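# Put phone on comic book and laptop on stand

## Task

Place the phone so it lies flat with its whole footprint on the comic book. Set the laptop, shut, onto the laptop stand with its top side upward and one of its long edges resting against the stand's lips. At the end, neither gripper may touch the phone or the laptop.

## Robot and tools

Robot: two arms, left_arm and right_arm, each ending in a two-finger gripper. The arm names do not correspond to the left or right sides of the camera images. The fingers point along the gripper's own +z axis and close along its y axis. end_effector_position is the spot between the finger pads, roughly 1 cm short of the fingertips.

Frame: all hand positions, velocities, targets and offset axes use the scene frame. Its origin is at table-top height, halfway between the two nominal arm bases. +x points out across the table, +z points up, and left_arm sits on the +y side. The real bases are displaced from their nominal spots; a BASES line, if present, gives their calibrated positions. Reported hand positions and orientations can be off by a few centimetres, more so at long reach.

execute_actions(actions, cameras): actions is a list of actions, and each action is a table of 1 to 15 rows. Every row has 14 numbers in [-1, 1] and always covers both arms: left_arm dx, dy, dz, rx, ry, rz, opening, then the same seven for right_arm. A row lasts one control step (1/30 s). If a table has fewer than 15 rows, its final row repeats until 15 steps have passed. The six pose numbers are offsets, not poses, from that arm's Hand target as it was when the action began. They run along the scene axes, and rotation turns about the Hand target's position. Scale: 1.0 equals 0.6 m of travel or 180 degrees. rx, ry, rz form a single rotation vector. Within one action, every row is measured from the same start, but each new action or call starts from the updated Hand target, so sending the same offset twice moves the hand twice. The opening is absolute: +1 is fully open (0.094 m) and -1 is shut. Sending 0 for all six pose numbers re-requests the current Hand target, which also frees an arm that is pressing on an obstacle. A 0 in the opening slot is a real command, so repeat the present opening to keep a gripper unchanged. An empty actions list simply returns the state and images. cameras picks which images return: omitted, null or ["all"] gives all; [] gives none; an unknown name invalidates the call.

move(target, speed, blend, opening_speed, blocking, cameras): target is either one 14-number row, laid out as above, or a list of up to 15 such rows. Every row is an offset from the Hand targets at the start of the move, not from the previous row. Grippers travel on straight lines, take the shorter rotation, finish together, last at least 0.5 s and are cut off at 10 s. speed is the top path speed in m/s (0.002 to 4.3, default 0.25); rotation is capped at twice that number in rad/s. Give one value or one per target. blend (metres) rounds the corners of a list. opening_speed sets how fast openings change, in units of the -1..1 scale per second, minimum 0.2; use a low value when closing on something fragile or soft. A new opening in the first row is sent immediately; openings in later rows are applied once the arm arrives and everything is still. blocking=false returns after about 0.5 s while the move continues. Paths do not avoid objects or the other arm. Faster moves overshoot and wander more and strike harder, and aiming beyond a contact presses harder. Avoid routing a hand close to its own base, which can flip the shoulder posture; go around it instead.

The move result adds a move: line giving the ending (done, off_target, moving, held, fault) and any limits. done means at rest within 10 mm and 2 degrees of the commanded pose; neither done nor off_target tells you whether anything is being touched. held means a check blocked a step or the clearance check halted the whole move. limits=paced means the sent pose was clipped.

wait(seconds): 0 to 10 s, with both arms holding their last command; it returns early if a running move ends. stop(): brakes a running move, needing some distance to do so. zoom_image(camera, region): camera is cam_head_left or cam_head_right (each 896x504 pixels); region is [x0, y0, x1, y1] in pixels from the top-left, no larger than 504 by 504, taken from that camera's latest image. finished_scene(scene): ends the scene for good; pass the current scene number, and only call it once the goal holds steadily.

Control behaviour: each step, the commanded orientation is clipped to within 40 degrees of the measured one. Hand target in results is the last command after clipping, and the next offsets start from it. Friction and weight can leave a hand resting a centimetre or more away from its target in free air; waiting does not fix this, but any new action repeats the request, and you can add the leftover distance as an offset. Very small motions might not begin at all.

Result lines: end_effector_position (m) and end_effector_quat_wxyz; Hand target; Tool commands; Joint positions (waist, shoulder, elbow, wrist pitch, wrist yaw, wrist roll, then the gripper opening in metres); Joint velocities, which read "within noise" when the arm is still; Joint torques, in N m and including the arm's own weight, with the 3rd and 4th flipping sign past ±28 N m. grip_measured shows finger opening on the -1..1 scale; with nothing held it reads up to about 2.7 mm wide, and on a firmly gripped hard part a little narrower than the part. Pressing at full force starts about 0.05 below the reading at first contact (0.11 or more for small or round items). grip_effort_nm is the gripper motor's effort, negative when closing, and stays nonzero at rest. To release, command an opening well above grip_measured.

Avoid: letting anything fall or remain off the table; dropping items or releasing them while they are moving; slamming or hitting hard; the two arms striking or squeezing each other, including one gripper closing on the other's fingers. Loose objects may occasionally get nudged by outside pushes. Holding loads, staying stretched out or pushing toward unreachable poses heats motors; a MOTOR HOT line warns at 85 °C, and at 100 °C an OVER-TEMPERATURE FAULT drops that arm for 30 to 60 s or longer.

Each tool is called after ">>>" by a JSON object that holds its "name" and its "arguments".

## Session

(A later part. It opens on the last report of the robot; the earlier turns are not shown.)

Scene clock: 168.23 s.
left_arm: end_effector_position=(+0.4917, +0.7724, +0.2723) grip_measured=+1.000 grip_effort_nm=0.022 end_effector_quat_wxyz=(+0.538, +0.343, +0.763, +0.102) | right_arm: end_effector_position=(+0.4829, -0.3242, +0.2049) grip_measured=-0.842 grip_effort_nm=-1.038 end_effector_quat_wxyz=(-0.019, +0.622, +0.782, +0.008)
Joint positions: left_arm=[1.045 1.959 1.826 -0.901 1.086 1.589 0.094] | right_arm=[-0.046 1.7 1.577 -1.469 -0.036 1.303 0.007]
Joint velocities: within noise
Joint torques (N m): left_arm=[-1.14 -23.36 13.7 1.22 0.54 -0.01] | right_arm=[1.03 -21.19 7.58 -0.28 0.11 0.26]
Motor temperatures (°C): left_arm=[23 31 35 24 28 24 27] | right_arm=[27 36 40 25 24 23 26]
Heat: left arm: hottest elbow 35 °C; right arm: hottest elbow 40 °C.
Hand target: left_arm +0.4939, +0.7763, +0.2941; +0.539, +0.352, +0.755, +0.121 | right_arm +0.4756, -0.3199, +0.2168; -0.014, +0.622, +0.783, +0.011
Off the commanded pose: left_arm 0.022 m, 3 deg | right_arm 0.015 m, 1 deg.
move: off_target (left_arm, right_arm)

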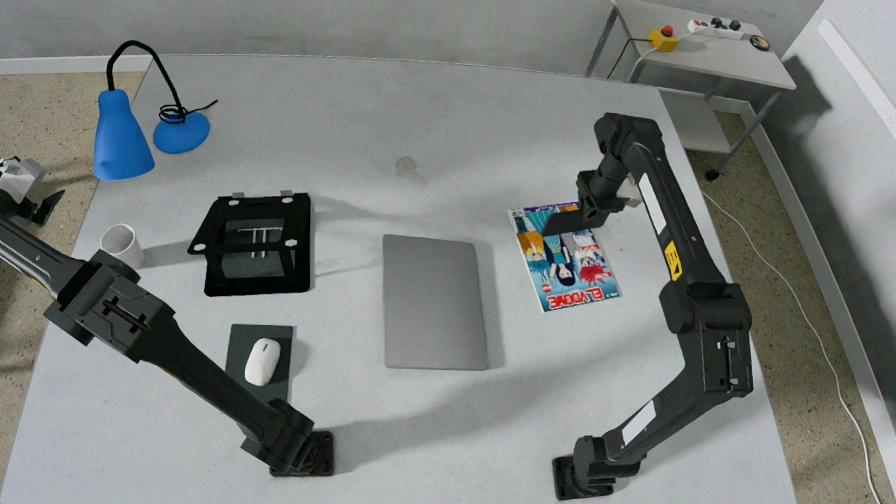

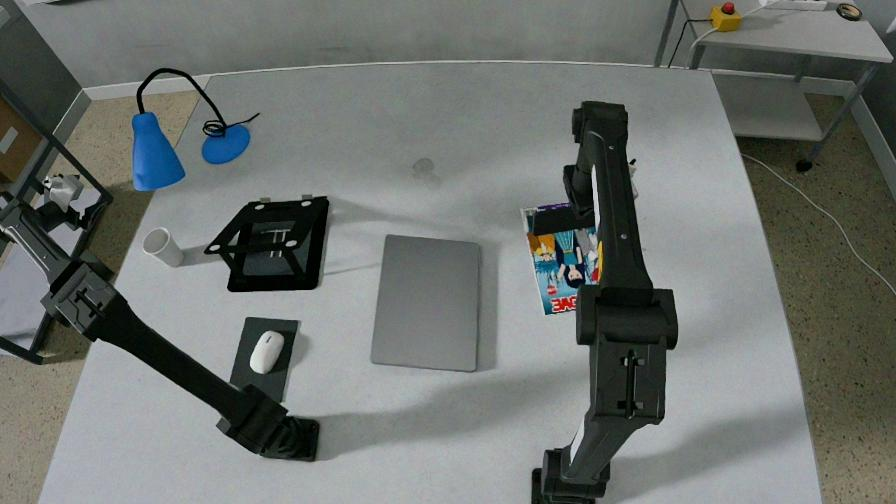

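>>> {"name": "move", "arguments": {"target": [0,0,0,0,0,0,1,0,-0.01,-0.13,0.075,-0.325,0,-0.9]}}

>>> {"name": "zoom_image", "arguments": {"camera": "cam_head_left", "region": [480, 130, 680, 330]}}

>>> {"name": "zoom_image", "arguments": {"camera": "cam_head_right", "region": [480, 130, 680, 330]}}

Scene clock: 178.17 s.
left_arm: end_effector_position=(+0.4917, +0.7724, +0.2723) grip_measured=+1.000 grip_effort_nm=0.027 end_effector_quat_wxyz=(+0.538, +0.343, +0.763, +0.102) | right_arm: end_effector_position=(+0.4743, -0.3203, +0.1386) grip_measured=-0.843 grip_effort_nm=-1.038 end_effector_quat_wxyz=(+0.293, +0.528, +0.691, +0.397)
Joint positions: left_arm=[1.045 1.959 1.826 -0.901 1.086 1.589 0.094] | right_arm=[-0.146 1.369 0.663 0.125 -0.359 1.36 0.007]
Joint velocities: within noise
Joint torques (N m): left_arm=[-1.61 -24.29 13.81 1.22 0.52 -0.06] | right_arm=[-0.32 -11.34 7.12 2.54 -0.18 0.17]
Motor temperatures (°C): left_arm=[23 31 35 24 28 24 27] | right_arm=[27 36 38 25 24 23 26]
Heat: left arm: hottest elbow 35 °C; right arm: hottest elbow 38 °C.
Hand target: left_arm +0.4939, +0.7763, +0.2941; +0.539, +0.352, +0.755, +0.121 | right_arm +0.4756, -0.3259, +0.1389; +0.299, +0.532, +0.683, +0.401
Off the commanded pose: left_arm 0.022 m, 3 deg | right_arm 0.006 m, 1 deg.
move: off_target (left_arm)

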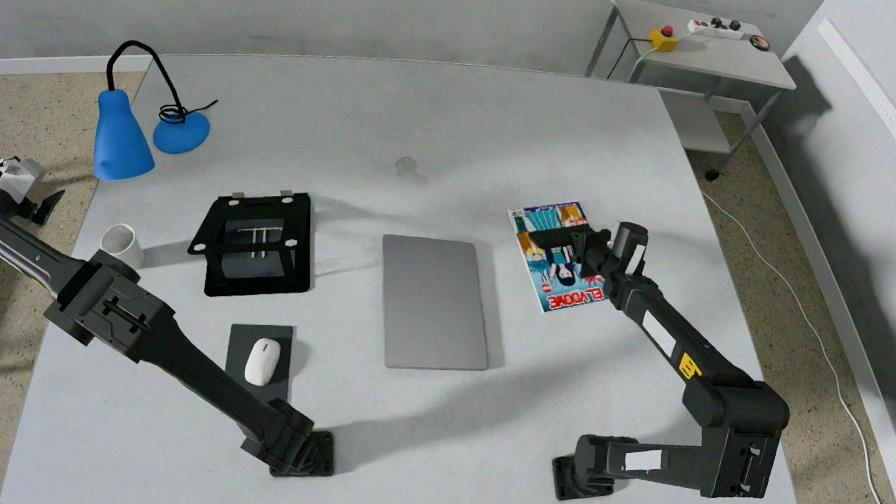

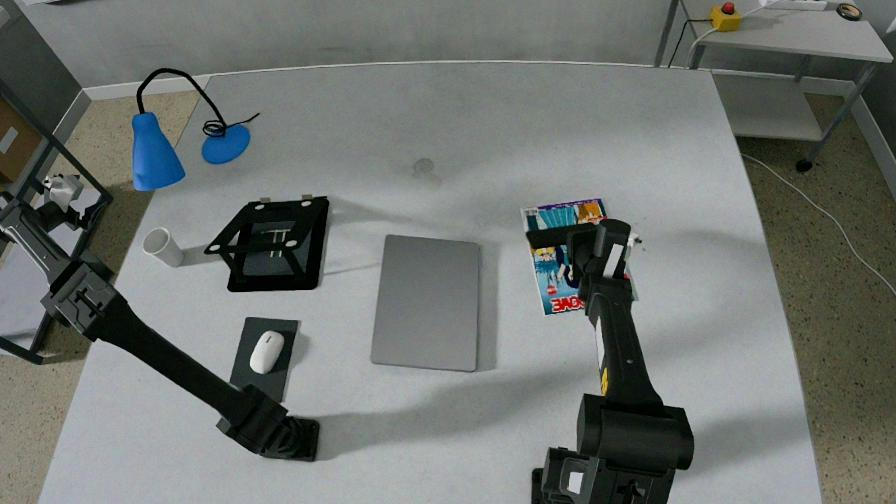

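Scaled by 2.520.

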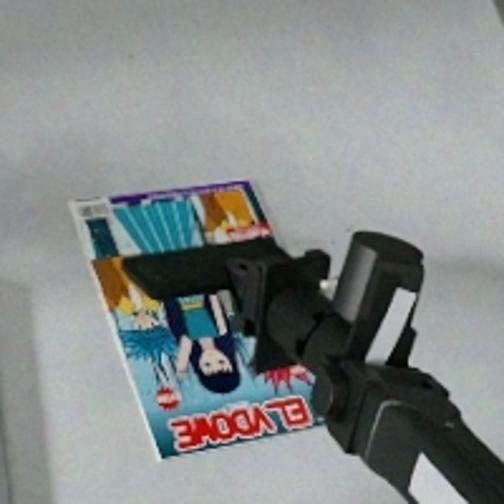

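Scaled by 2.520.

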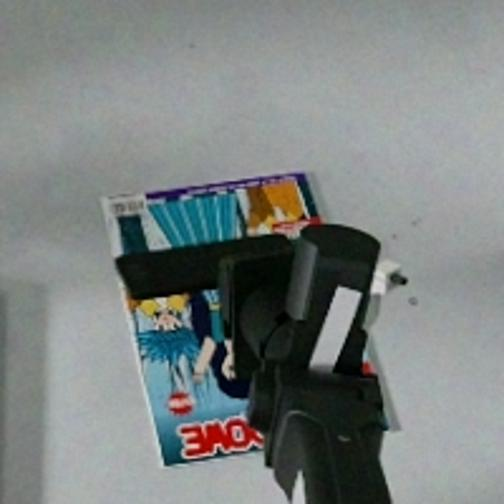

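>>> {"name": "move", "arguments": {"target": [0,0,0,0,0,0,1,0.017,-0.055,-0.15,0,0,0,-0.9], "speed": 0.15}}

>>> {"name": "zoom_image", "arguments": {"camera": "cam_head_left", "region": [490, 190, 650, 330]}}

>>> {"name": "zoom_image", "arguments": {"camera": "cam_head_right", "region": [500, 190, 660, 330]}}

Scene clock: 188.37 s.
left_arm: end_effector_position=(+0.4917, +0.7724, +0.2723) grip_measured=+1.000 grip_effort_nm=0.022 end_effector_quat_wxyz=(+0.538, +0.343, +0.763, +0.102) | right_arm: end_effector_position=(+0.4827, -0.3531, +0.0461) grip_measured=-0.842 grip_effort_nm=-1.043 end_effector_quat_wxyz=(+0.288, +0.536, +0.687, +0.398)
Joint positions: left_arm=[1.045 1.959 1.826 -0.901 1.086 1.589 0.094] | right_arm=[-0.229 1.649 0.628 0.416 -0.427 1.328 0.007]
Joint velocities: within noise
Joint torques (N m): left_arm=[-1.2 -24 13.76 1.09 0.52 -0.04] | right_arm=[-0.38 -13.39 5.55 2.33 -0.23 0.04]
Motor temperatures (°C): left_arm=[23 31 35 24 28 24 27] | right_arm=[27 35 37 25 24 23 27]
Heat: left arm: hottest elbow 35 °C; right arm: hottest elbow 37 °C.
Hand target: left_arm +0.4939, +0.7763, +0.2941; +0.539, +0.352, +0.755, +0.121 | right_arm +0.4858, -0.3590, +0.0490; +0.299, +0.532, +0.683, +0.401
Off the commanded pose: left_arm 0.022 m, 3 deg | right_arm 0.007 m, 1 deg.
move: off_target (left_arm)

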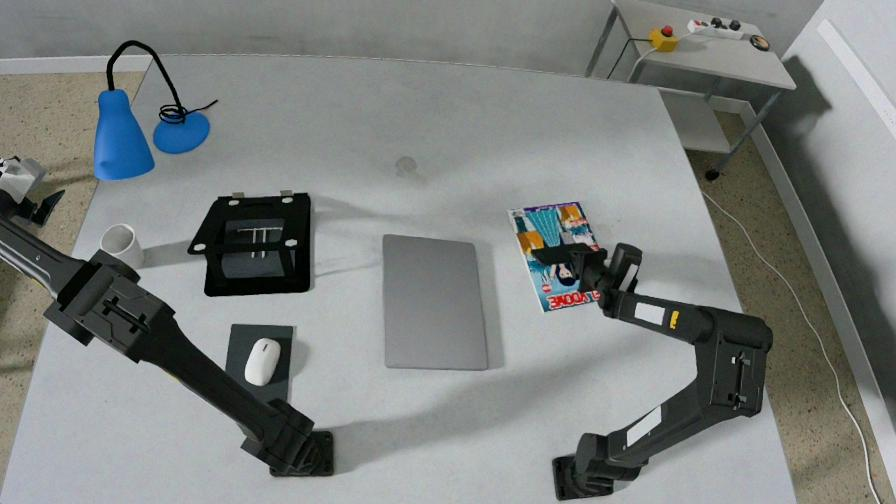

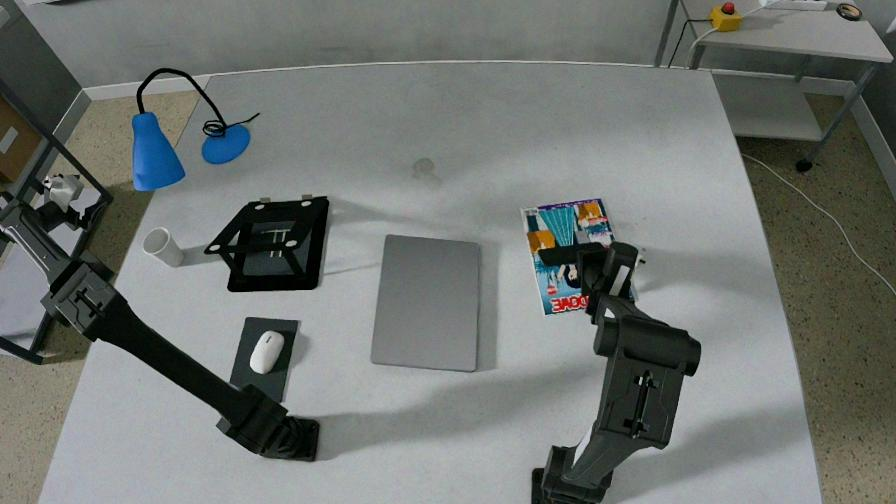

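Scaled by 3.150.

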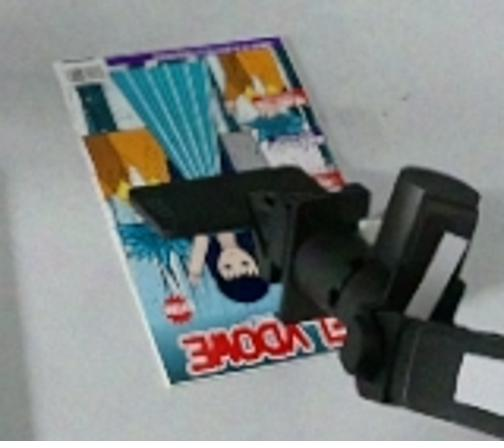

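Scaled by 3.150.

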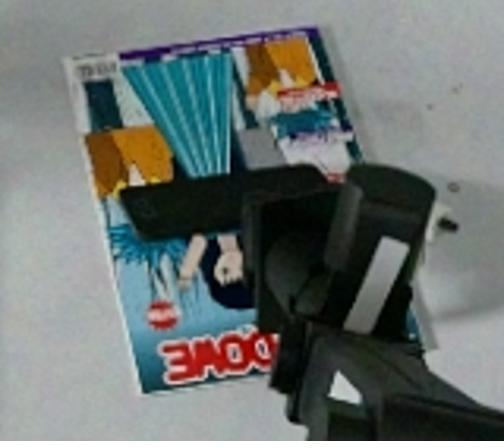

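>>> {"name": "move", "arguments": {"target": [0,0,0,0,0,0,1,0,0,-0.025,0,0,0,-0.9], "speed": 0.05, "cameras": []}}

>>> {"name": "zoom_image", "arguments": {"camera": "cam_head_left", "region": [500, 220, 600, 290]}}

Scene clock: 191.93 s.
left_arm: end_effector_position=(+0.4917, +0.7724, +0.2723) grip_measured=+1.000 grip_effort_nm=0.022 end_effector_quat_wxyz=(+0.538, +0.343, +0.763, +0.102) | right_arm: end_effector_position=(+0.4868, -0.3539, +0.0399) grip_measured=-0.843 grip_effort_nm=-1.038 end_effector_quat_wxyz=(+0.297, +0.529, +0.686, +0.402)
Joint positions: left_arm=[1.045 1.959 1.826 -0.901 1.086 1.589 0.094] | right_arm=[-0.229 1.684 0.628 0.473 -0.428 1.324 0.007]
Joint velocities: within noise
Joint torques (N m): left_arm=[-1.2 -22.95 13.68 1.09 0.48 -0.03] | right_arm=[-0.32 -12.86 5.01 2.3 -0.2 0.08]
Motor temperatures (°C): left_arm=[23 31 35 24 28 24 27] | right_arm=[27 35 37 25 24 23 27]
Heat: left arm: hottest elbow 35 °C; right arm: hottest elbow 37 °C.
Hand target: left_arm +0.4939, +0.7763, +0.2941; +0.539, +0.352, +0.755, +0.121 | right_arm +0.4858, -0.3590, +0.0339; +0.299, +0.532, +0.683, +0.401
Off the commanded pose: left_arm 0.022 m, 3 deg | right_arm 0.008 m, 0 deg.
move: off_target (left_arm)
No camera images: "cameras" was empty.

Scaled by 5.040.

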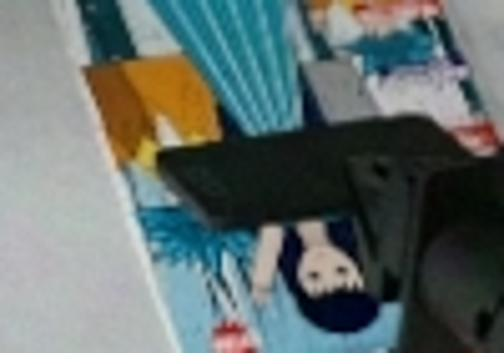

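>>> {"name": "move", "arguments": {"target": [0,0,0,0,0,0,1,0,0,-0.012,0,0,0,-0.9], "speed": 0.05, "cameras": []}}

>>> {"name": "move", "arguments": {"target": [0,0,0,0,0,0,1,0,0,-0.012,0,0,0,-0.9], "speed": 0.05}}

>>> {"name": "zoom_image", "arguments": {"camera": "cam_head_left", "region": [500, 220, 600, 290]}}

>>> {"name": "zoom_image", "arguments": {"camera": "cam_head_right", "region": [520, 220, 620, 290]}}

Scene clock: 196.03 s.
left_arm: end_effector_position=(+0.4917, +0.7724, +0.2723) grip_measured=+1.000 grip_effort_nm=0.022 end_effector_quat_wxyz=(+0.538, +0.343, +0.763, +0.102) | right_arm: end_effector_position=(+0.4893, -0.3541, +0.0387) grip_measured=-0.843 grip_effort_nm=-1.033 end_effector_quat_wxyz=(+0.303, +0.525, +0.684, +0.405)
Joint positions: left_arm=[1.045 1.959 1.826 -0.901 1.086 1.589 0.094] | right_arm=[-0.229 1.699 0.628 0.504 -0.43 1.324 0.007]
Joint velocities: within noise
Joint torques (N m): left_arm=[-1.08 -23.82 13.68 0.96 0.53 -0.01] | right_arm=[-0.38 -12.22 4.77 1.87 -0.13 0.08]
Motor temperatures (°C): left_arm=[23 32 35 24 28 24 27] | right_arm=[27 35 36 25 24 23 27]
Heat: left arm: hottest elbow 35 °C; right arm: hottest elbow 36 °C.
Hand target: left_arm +0.4940, +0.7763, +0.2938; +0.539, +0.352, +0.755, +0.121 | right_arm +0.4858, -0.3590, +0.0268; +0.299, +0.532, +0.683, +0.401
Off the commanded pose: left_arm 0.022 m, 3 deg | right_arm 0.013 m, 1 deg.
move: off_target (left_arm, right_arm)
No camera images: "cameras" was empty.

Scene clock: 196.90 s.
left_arm: end_effector_position=(+0.4918, +0.7724, +0.2720) grip_measured=+1.000 grip_effort_nm=0.022 end_effector_quat_wxyz=(+0.538, +0.343, +0.763, +0.102) | right_arm: end_effector_position=(+0.4915, -0.3543, +0.0374) grip_measured=-0.843 grip_effort_nm=-1.038 end_effector_quat_wxyz=(+0.309, +0.521, +0.683, +0.409)
Joint positions: left_arm=[1.045 1.959 1.826 -0.901 1.086 1.589 0.094] | right_arm=[-0.229 1.713 0.628 0.535 -0.432 1.324 0.007]
Joint velocities: within noise
Joint torques (N m): left_arm=[-1.79 -23.94 13.68 1.25 0.5 -0.02] | right_arm=[-0.32 -11.75 4.51 1.99 -0.04 0.09]
Motor temperatures (°C): left_arm=[23 32 35 24 28 24 27] | right_arm=[27 35 36 25 24 23 27]
Heat: left arm: hottest elbow 35 °C; right arm: hottest elbow 36 °C.
Hand target: left_arm +0.4939, +0.7763, +0.2941; +0.539, +0.352, +0.755, +0.121 | right_arm +0.4858, -0.3590, +0.0196; +0.300, +0.532, +0.683, +0.401
Off the commanded pose: left_arm 0.022 m, 3 deg | right_arm 0.019 m, 2 deg.
move: off_target (left_arm, right_arm)

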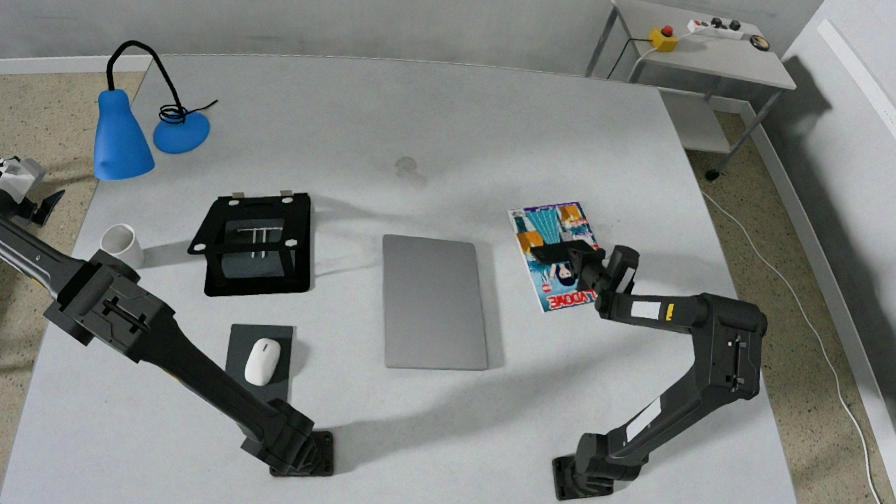

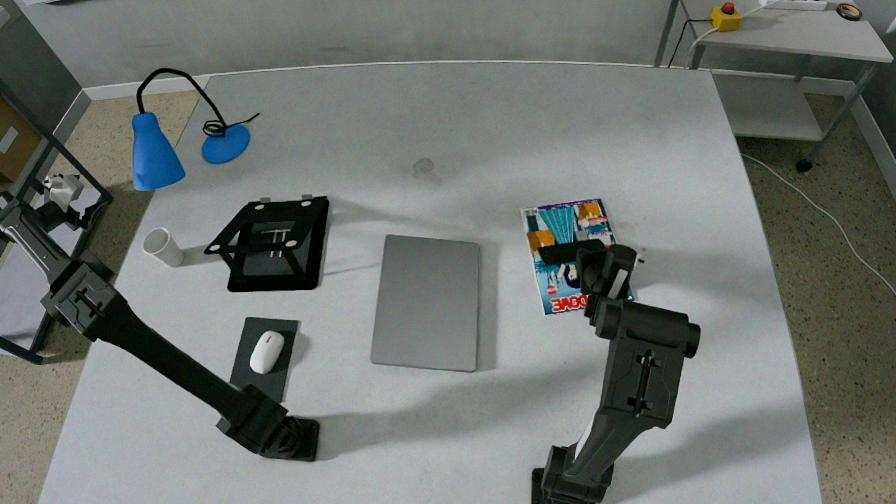

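Scaled by 5.040.

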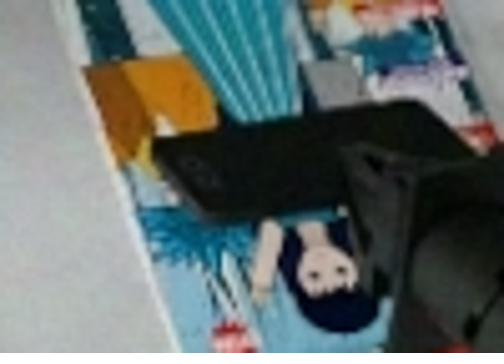

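Scaled by 5.040.

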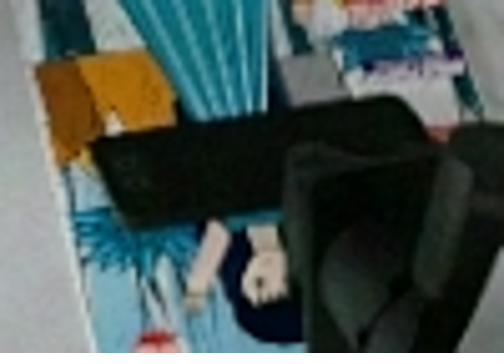

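>>> {"name": "move", "arguments": {"target": [0,0,0,0,0,0,1,-0.01,0,-0.015,0,0,0,-0.9], "speed": 0.05, "cameras": []}}

>>> {"name": "move", "arguments": {"target": [0,0,0,0,0,0,1,0,0,-0.012,0,0,0,-0.9], "speed": 0.05}}

>>> {"name": "zoom_image", "arguments": {"camera": "cam_head_left", "region": [500, 220, 600, 290]}}

>>> {"name": "zoom_image", "arguments": {"camera": "cam_head_right", "region": [520, 220, 620, 290]}}

Scene clock: 202.73 s.
left_arm: end_effector_position=(+0.4917, +0.7724, +0.2723) grip_measured=+1.000 grip_effort_nm=0.022 end_effector_quat_wxyz=(+0.538, +0.343, +0.763, +0.102) | right_arm: end_effector_position=(+0.4918, -0.3542, +0.0359) grip_measured=-0.843 grip_effort_nm=-1.043 end_effector_quat_wxyz=(+0.315, +0.516, +0.680, +0.414)
Joint positions: left_arm=[1.045 1.959 1.826 -0.901 1.086 1.589 0.094] | right_arm=[-0.23 1.728 0.621 0.577 -0.437 1.326 0.007]
Joint velocities: within noise
Joint torques (N m): left_arm=[-1.85 -23.65 13.55 1.16 0.47 -0.02] | right_arm=[-0.44 -11.46 3.56 1.55 0.02 0.05]
Motor temperatures (°C): left_arm=[23 32 35 24 28 24 27] | right_arm=[27 35 36 25 24 23 27]
Heat: left arm: hottest elbow 35 °C; right arm: hottest elbow 36 °C.
Hand target: left_arm +0.4939, +0.7763, +0.2941; +0.539, +0.352, +0.755, +0.121 | right_arm +0.4799, -0.3590, +0.0105; +0.299, +0.532, +0.683, +0.401
Off the commanded pose: left_arm 0.022 m, 3 deg | right_arm 0.028 m, 3 deg.
move: off_target (left_arm, right_arm)
No camera images: "cameras" was empty.

Scene clock: 203.60 s.
left_arm: end_effector_position=(+0.4917, +0.7724, +0.2723) grip_measured=+1.000 grip_effort_nm=0.022 end_effector_quat_wxyz=(+0.538, +0.343, +0.763, +0.102) | right_arm: end_effector_position=(+0.4924, -0.3543, +0.0347) grip_measured=-0.843 grip_effort_nm=-1.038 end_effector_quat_wxyz=(+0.319, +0.513, +0.678, +0.418)
Joint positions: left_arm=[1.045 1.959 1.826 -0.901 1.086 1.589 0.094] | right_arm=[-0.231 1.741 0.618 0.607 -0.441 1.329 0.007]
Joint velocities: within noise
Joint torques (N m): left_arm=[-1.08 -24.23 13.75 1.01 0.46 0.02] | right_arm=[-0.38 -10.52 3.54 1.25 0.15 0.02]
Motor temperatures (°C): left_arm=[23 32 35 24 28 24 27] | right_arm=[27 35 36 25 24 23 27]
Heat: left arm: hottest elbow 35 °C; right arm: hottest elbow 36 °C.
Hand target: left_arm +0.4939, +0.7763, +0.2941; +0.539, +0.352, +0.755, +0.121 | right_arm +0.4798, -0.3590, +0.0033; +0.299, +0.532, +0.683, +0.401
Off the commanded pose: left_arm 0.022 m, 3 deg | right_arm 0.034 m, 4 deg.
move: off_target (left_arm, right_arm)

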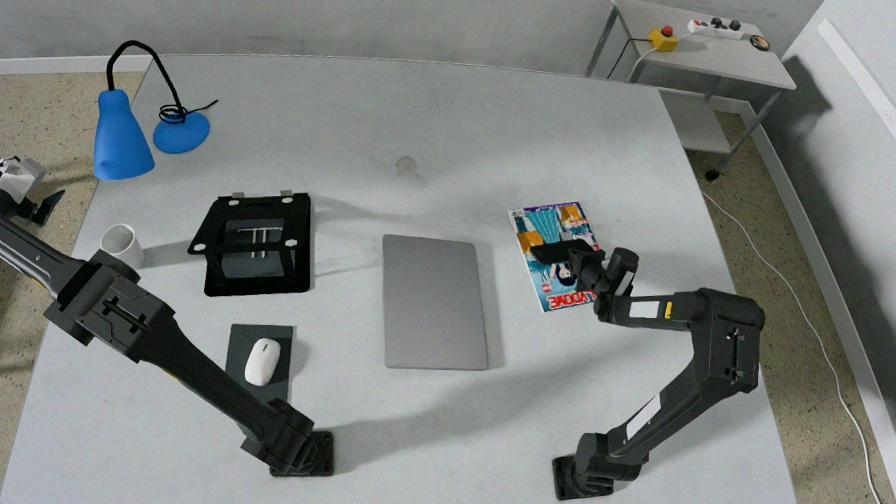

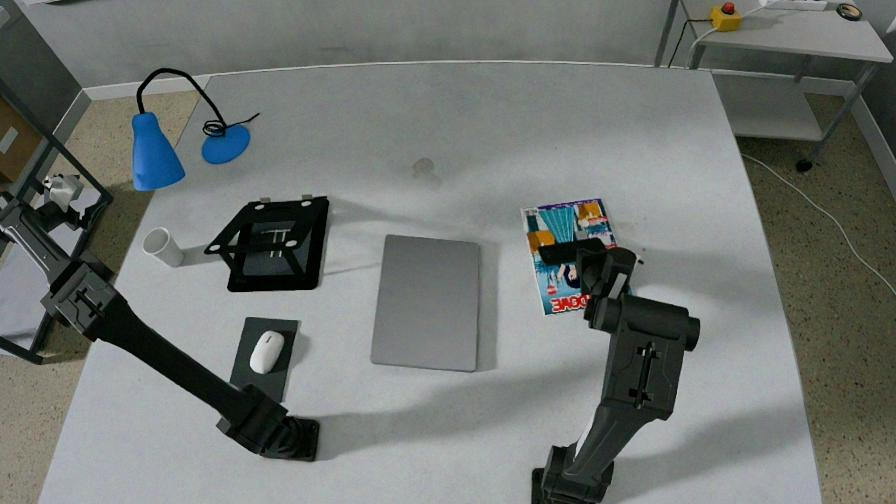

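Scaled by 5.040.

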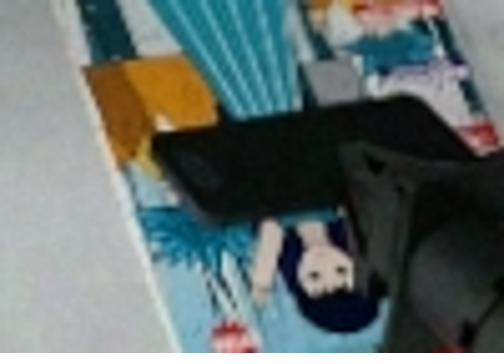

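Scaled by 5.040.

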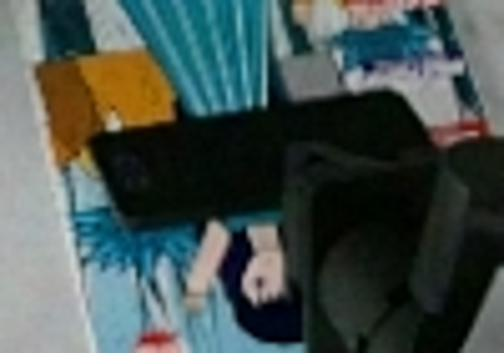

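>>> {"name": "move", "arguments": {"target": [[0,0,0,0,0,0,1,0.01,0.005,0.04,0,0,0,-0.9]], "speed": 0.05, "cameras": []}}

>>> {"name": "move", "arguments": {"target": [[0,0,0,0,0,0,1,0,0,0,0,0,0,-0.6]], "opening_speed": 0.2}}

>>> {"name": "zoom_image", "arguments": {"camera": "cam_head_left", "region": [500, 220, 600, 290]}}

>>> {"name": "zoom_image", "arguments": {"camera": "cam_head_right", "region": [520, 220, 620, 290]}}

Scene clock: 212.77 s.
left_arm: end_effector_position=(+0.4917, +0.7724, +0.2723) grip_measured=+1.000 grip_effort_nm=0.022 end_effector_quat_wxyz=(+0.538, +0.343, +0.763, +0.102) | right_arm: end_effector_position=(+0.4889, -0.3551, +0.0354) grip_measured=-0.843 grip_effort_nm=-1.043 end_effector_quat_wxyz=(+0.310, +0.523, +0.680, +0.410)
Joint positions: left_arm=[1.045 1.959 1.826 -0.901 1.086 1.589 0.094] | right_arm=[-0.231 1.718 0.618 0.554 -0.431 1.33 0.007]
Joint velocities: within noise
Joint torques (N m): left_arm=[-1.49 -22.71 13.64 1.21 0.54 -0.04] | right_arm=[0.38 -13.8 5.14 0.18 0.13 0.08]
Motor temperatures (°C): left_arm=[23 32 35 24 28 24 27] | right_arm=[27 34 35 25 24 23 27]
Heat: left arm: hottest elbow 35 °C; right arm: hottest elbow 35 °C.
Hand target: left_arm +0.4939, +0.7763, +0.2941; +0.539, +0.352, +0.755, +0.121 | right_arm +0.4858, -0.3561, +0.0274; +0.299, +0.532, +0.683, +0.401
Off the commanded pose: left_arm 0.022 m, 3 deg | right_arm 0.009 m, 2 deg.
move: off_target (left_arm)
No camera images: "cameras" was empty.

Scene clock: 214.53 s.
left_arm: end_effector_position=(+0.4917, +0.7724, +0.2723) grip_measured=+1.000 grip_effort_nm=0.027 end_effector_quat_wxyz=(+0.538, +0.343, +0.763, +0.102) | right_arm: end_effector_position=(+0.4862, -0.3553, +0.0306) grip_measured=-0.602 grip_effort_nm=0.061 end_effector_quat_wxyz=(+0.303, +0.529, +0.682, +0.404)
Joint positions: left_arm=[1.045 1.959 1.826 -0.901 1.086 1.589 0.094] | right_arm=[-0.231 1.718 0.618 0.53 -0.426 1.33 0.019]
Joint velocities: within noise
Joint torques (N m): left_arm=[-2.49 -24.18 13.71 1.09 0.5 0] | right_arm=[0.38 -13.98 5.12 1.16 -0.05 0.07]
Motor temperatures (°C): left_arm=[23 32 35 24 28 24 27] | right_arm=[27 34 34 25 24 23 27]
Heat: left arm: hottest elbow 35 °C; right arm: hottest shoulder 34 °C.
Hand target: left_arm +0.4939, +0.7763, +0.2941; +0.539, +0.352, +0.755, +0.121 | right_arm +0.4858, -0.3560, +0.0273; +0.299, +0.532, +0.683, +0.401
Off the commanded pose: left_arm 0.022 m, 3 deg | right_arm 0.003 m, 1 deg.
move: off_target (left_arm)

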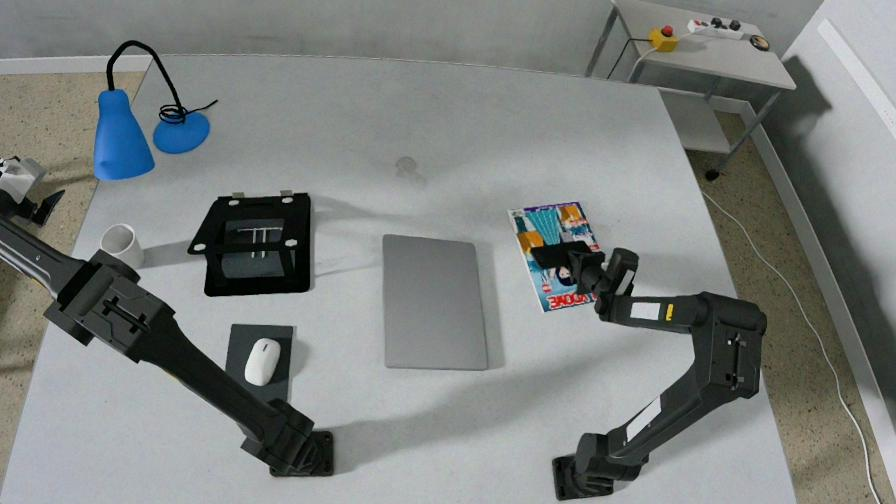

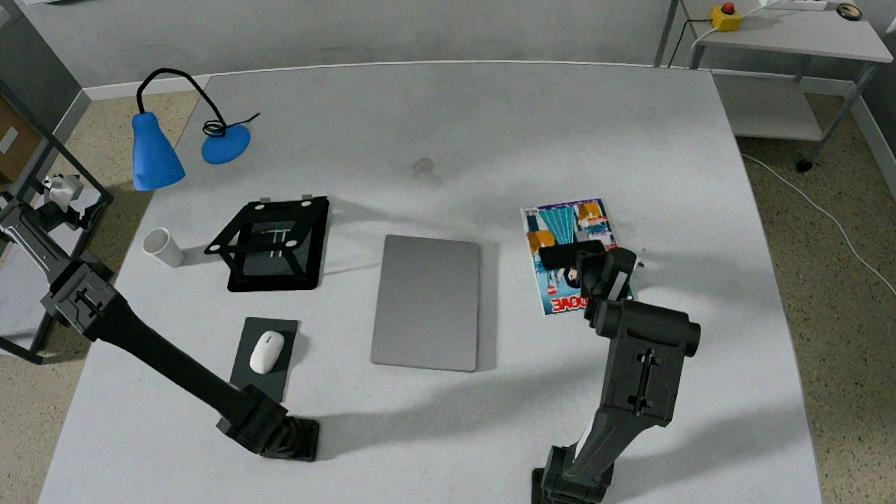

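Scaled by 5.040.

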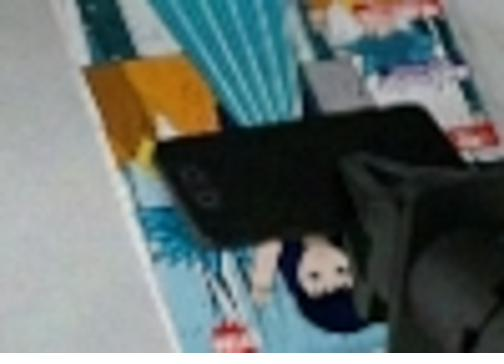

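Scaled by 5.040.

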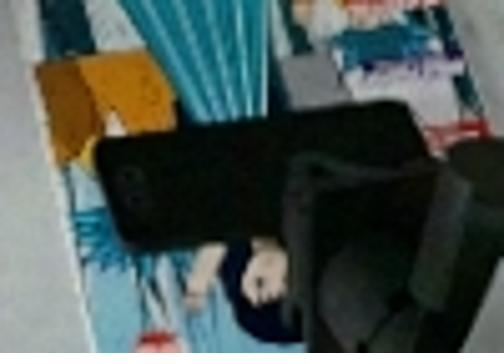

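>>> {"name": "move", "arguments": {"target": [[0,0,0,0,0,0,1,0,0,0.006,0,0,0,-0.4]], "opening_speed": 0.2, "cameras": []}}

>>> {"name": "zoom_image", "arguments": {"camera": "cam_head_left", "region": [500, 220, 600, 290]}}

>>> {"name": "zoom_image", "arguments": {"camera": "cam_head_right", "region": [520, 220, 620, 290]}}

Scene clock: 218.37 s.
left_arm: end_effector_position=(+0.4918, +0.7724, +0.2720) grip_measured=+1.000 grip_effort_nm=0.027 end_effector_quat_wxyz=(+0.538, +0.343, +0.763, +0.102) | right_arm: end_effector_position=(+0.4848, -0.3550, +0.0285) grip_measured=-0.402 grip_effort_nm=0.081 end_effector_quat_wxyz=(+0.298, +0.532, +0.683, +0.402)
Joint positions: left_arm=[1.045 1.959 1.826 -0.901 1.086 1.589 0.094] | right_arm=[-0.231 1.717 0.618 0.519 -0.426 1.33 0.028]
Joint velocities: within noise
Joint torques (N m): left_arm=[-1.49 -24.12 13.65 1.13 0.53 -0.06] | right_arm=[0.38 -14.86 5.22 1.14 -0.06 0.07]
Motor temperatures (°C): left_arm=[23 32 35 24 28 24 27] | right_arm=[27 35 34 25 24 23 27]
Heat: left arm: hottest elbow 35 °C; right arm: hottest shoulder 35 °C.
Hand target: left_arm +0.4939, +0.7763, +0.2941; +0.539, +0.352, +0.755, +0.121 | right_arm +0.4858, -0.3560, +0.0310; +0.299, +0.532, +0.683, +0.401
Off the commanded pose: left_arm 0.023 m, 3 deg | right_arm 0.003 m, 0 deg.
move: off_target (left_arm)
No camera images: "cameras" was empty.

Scaled by 5.040.

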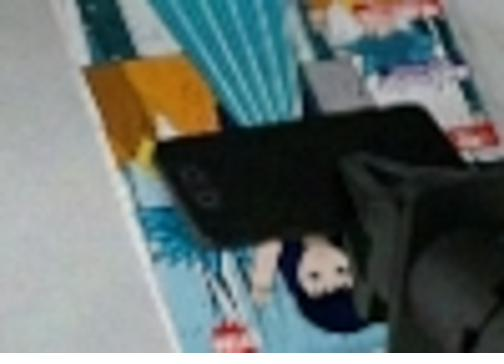

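Scaled by 5.040.

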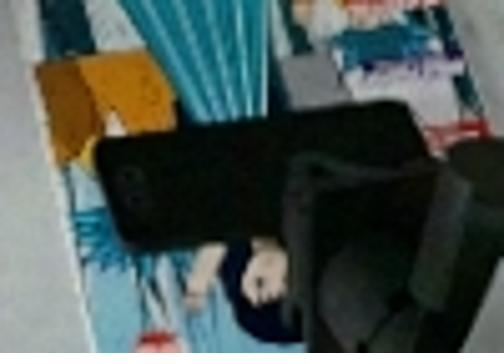

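>>> {"name": "wait", "arguments": {"seconds": 0}}

>>> {"name": "zoom_image", "arguments": {"camera": "cam_head_left", "region": [500, 220, 600, 290]}}

>>> {"name": "zoom_image", "arguments": {"camera": "cam_head_right", "region": [520, 220, 620, 290]}}

Scene clock: 220.23 s.
left_arm: end_effector_position=(+0.4917, +0.7724, +0.2723) grip_measured=+1.000 grip_effort_nm=0.022 end_effector_quat_wxyz=(+0.538, +0.343, +0.763, +0.102) | right_arm: end_effector_position=(+0.4848, -0.3550, +0.0285) grip_measured=-0.402 grip_effort_nm=0.081 end_effector_quat_wxyz=(+0.298, +0.532, +0.683, +0.402)
Joint positions: left_arm=[1.045 1.959 1.826 -0.901 1.086 1.589 0.094] | right_arm=[-0.231 1.717 0.618 0.519 -0.426 1.33 0.028]
Joint velocities: within noise
Joint torques (N m): left_arm=[-1.79 -23.47 13.63 0.99 0.46 -0.04] | right_arm=[0.26 -14.86 5.19 1.13 -0.06 0.07]
Motor temperatures (°C): left_arm=[23 32 35 24 28 24 27] | right_arm=[27 35 34 25 24 23 27]
Heat: left arm: hottest elbow 35 °C; right arm: hottest shoulder 35 °C.
Hand target: left_arm +0.4939, +0.7763, +0.2941; +0.539, +0.352, +0.755, +0.121 | right_arm +0.4858, -0.3560, +0.0310; +0.299, +0.532, +0.683, +0.401
Tool commands: left_gripper/opening=+1.0 right_gripper/opening=-0.4
Off the commanded pose: left_arm 0.022 m, 3 deg | right_arm 0.003 m, 0 deg.

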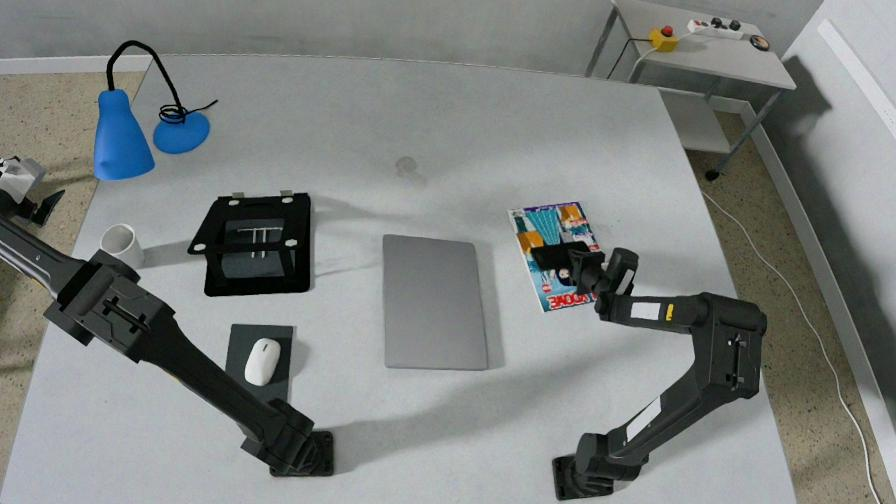

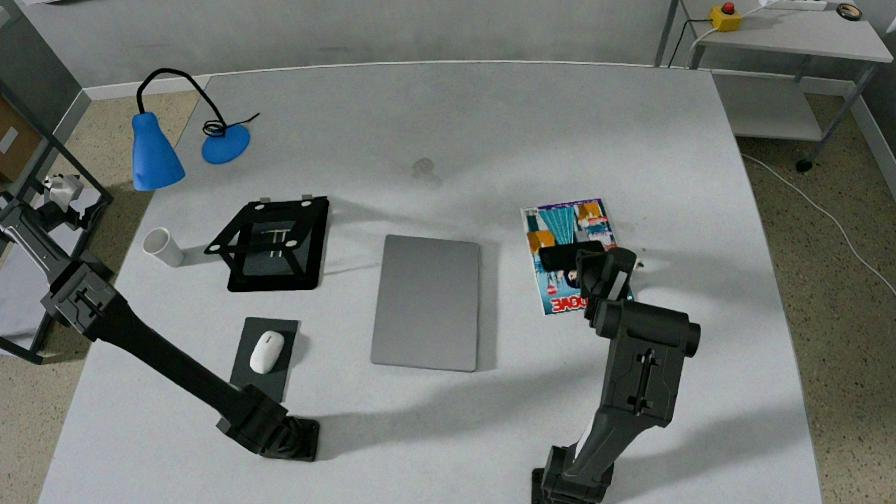

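Scaled by 5.040.

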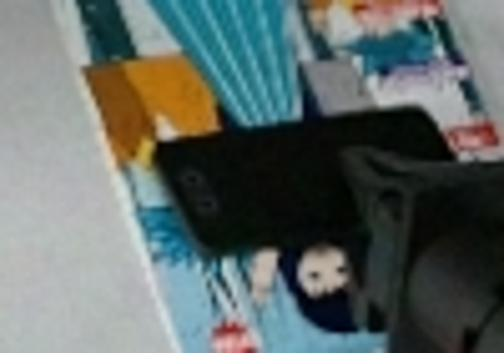

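Scaled by 5.040.

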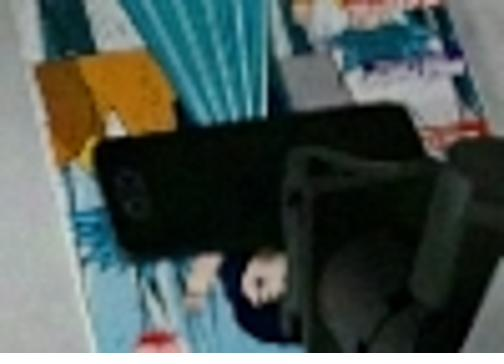

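>>> {"name": "move", "arguments": {"target": [[0,0,0,0,0,0,1,0,0,0.008,0,0,0,-0.1]], "opening_speed": 0.2}}

>>> {"name": "zoom_image", "arguments": {"camera": "cam_head_left", "region": [500, 220, 600, 290]}}

>>> {"name": "zoom_image", "arguments": {"camera": "cam_head_right", "region": [520, 220, 620, 290]}}

Scene clock: 225.00 s.
left_arm: end_effector_position=(+0.4917, +0.7724, +0.2723) grip_measured=+1.000 grip_effort_nm=0.022 end_effector_quat_wxyz=(+0.538, +0.343, +0.763, +0.102) | right_arm: end_effector_position=(+0.4854, -0.3551, +0.0344) grip_measured=-0.102 grip_effort_nm=0.085 end_effector_quat_wxyz=(+0.301, +0.530, +0.682, +0.403)
Joint positions: left_arm=[1.045 1.959 1.826 -0.901 1.086 1.589 0.094] | right_arm=[-0.231 1.702 0.618 0.512 -0.426 1.33 0.042]
Joint velocities: within noise
Joint torques (N m): left_arm=[-1.55 -23.88 13.76 0.95 0.48 -0.03] | right_arm=[0.38 -14.8 5.42 0.81 -0.07 0.08]
Motor temperatures (°C): left_arm=[23 32 35 24 28 24 27] | right_arm=[27 35 34 25 24 23 26]
Heat: left arm: hottest elbow 35 °C; right arm: hottest shoulder 35 °C.
Hand target: left_arm +0.4939, +0.7763, +0.2941; +0.539, +0.352, +0.755, +0.121 | right_arm +0.4858, -0.3560, +0.0357; +0.299, +0.532, +0.683, +0.401
Off the commanded pose: left_arm 0.022 m, 3 deg | right_arm 0.002 m, 0 deg.
move: off_target (left_arm)

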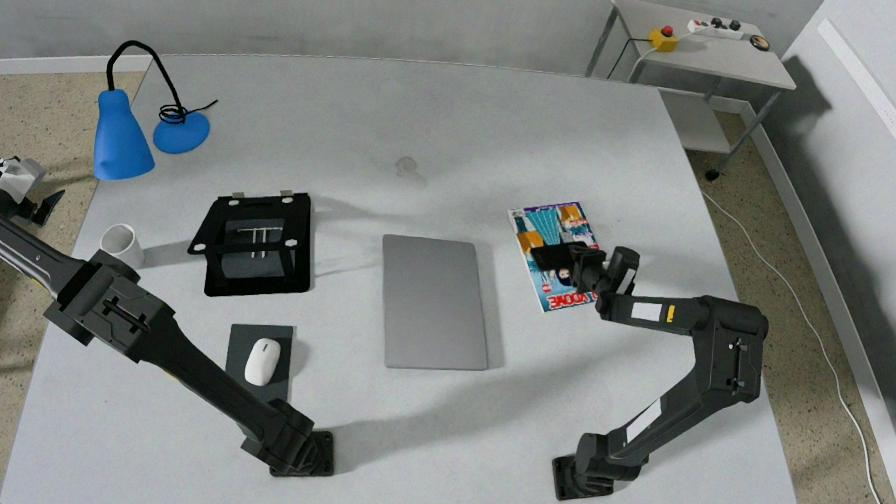

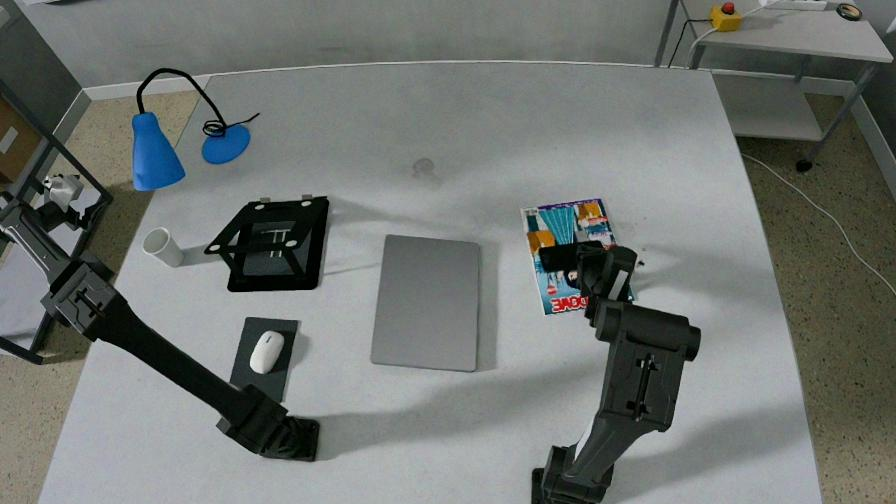

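Scaled by 5.040.

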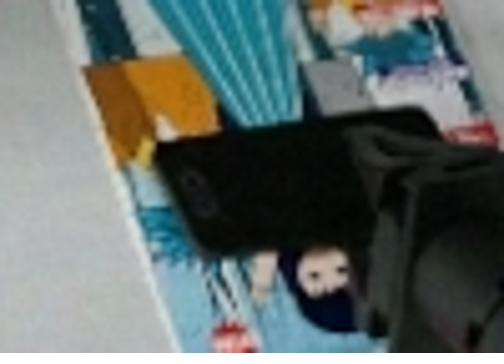

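Scaled by 5.040.

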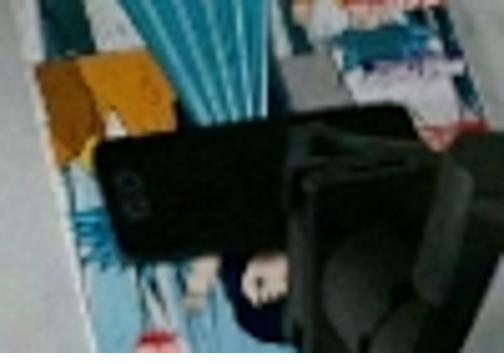

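>>> {"name": "move", "arguments": {"target": [[0,0,0,0,0,0,1,-0.1,-0.023,0.003,0,0,0,-0.1]], "speed": 0.08}}

>>> {"name": "zoom_image", "arguments": {"camera": "cam_head_left", "region": [500, 190, 640, 330]}}

>>> {"name": "zoom_image", "arguments": {"camera": "cam_head_right", "region": [520, 190, 660, 330]}}

Scene clock: 230.57 s.
left_arm: end_effector_position=(+0.4917, +0.7724, +0.2723) grip_measured=+1.000 grip_effort_nm=0.022 end_effector_quat_wxyz=(+0.538, +0.343, +0.763, +0.102) | right_arm: end_effector_position=(+0.4309, -0.3654, +0.0347) grip_measured=-0.101 grip_effort_nm=0.066 end_effector_quat_wxyz=(+0.294, +0.531, +0.685, +0.403)
Joint positions: left_arm=[1.045 1.959 1.826 -0.901 1.086 1.589 0.094] | right_arm=[-0.302 1.606 0.489 0.512 -0.491 1.285 0.042]
Joint velocities: within noise
Joint torques (N m): left_arm=[-1.55 -23.88 13.7 0.92 0.51 -0.04] | right_arm=[-0.38 -13.39 3.93 1.37 -0.16 -0.01]
Motor temperatures (°C): left_arm=[23 32 35 24 28 24 27] | right_arm=[27 35 33 25 24 23 26]
Heat: left arm: hottest elbow 35 °C; right arm: hottest shoulder 35 °C.
Hand target: left_arm +0.4939, +0.7763, +0.2941; +0.539, +0.352, +0.755, +0.121 | right_arm +0.4258, -0.3698, +0.0376; +0.299, +0.532, +0.683, +0.401
Off the commanded pose: left_arm 0.022 m, 3 deg | right_arm 0.007 m, 1 deg.
move: off_target (left_arm)

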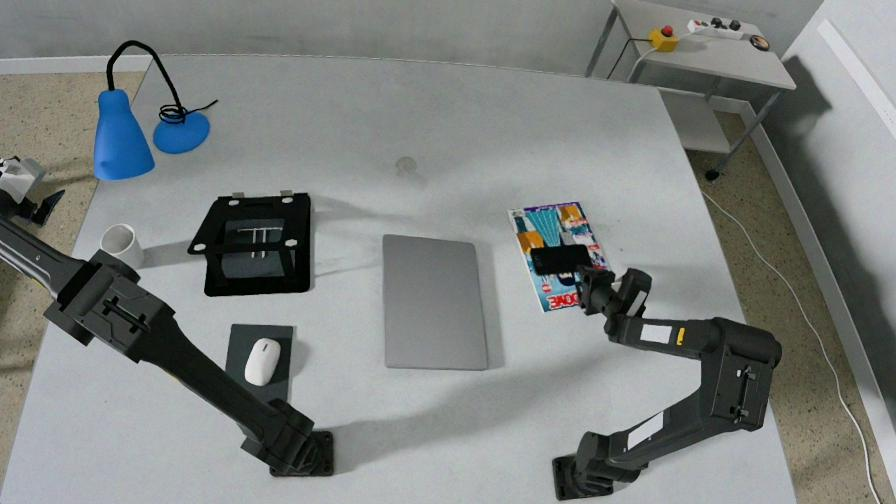

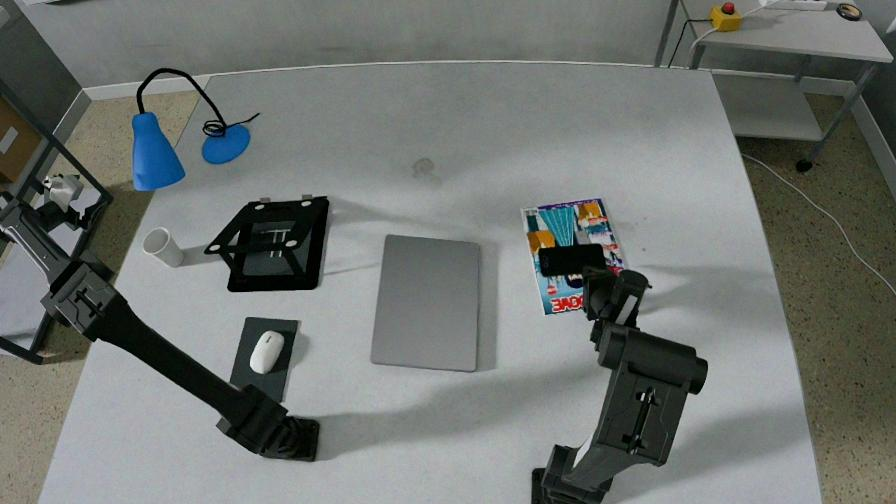

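Scaled by 3.600.

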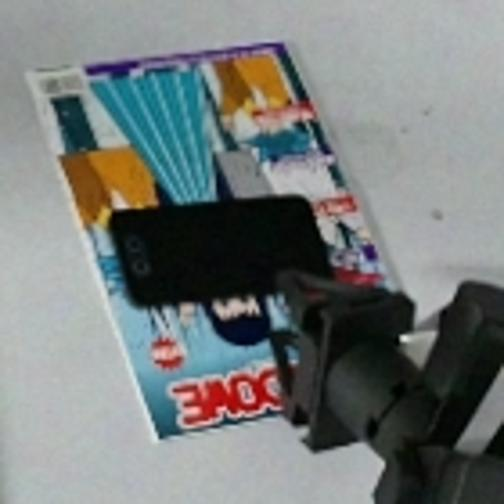

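Scaled by 3.600.

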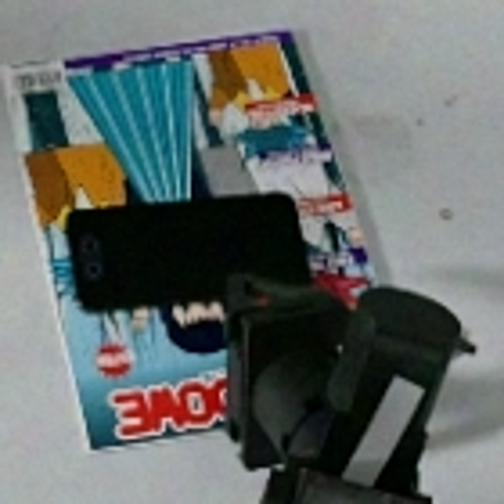

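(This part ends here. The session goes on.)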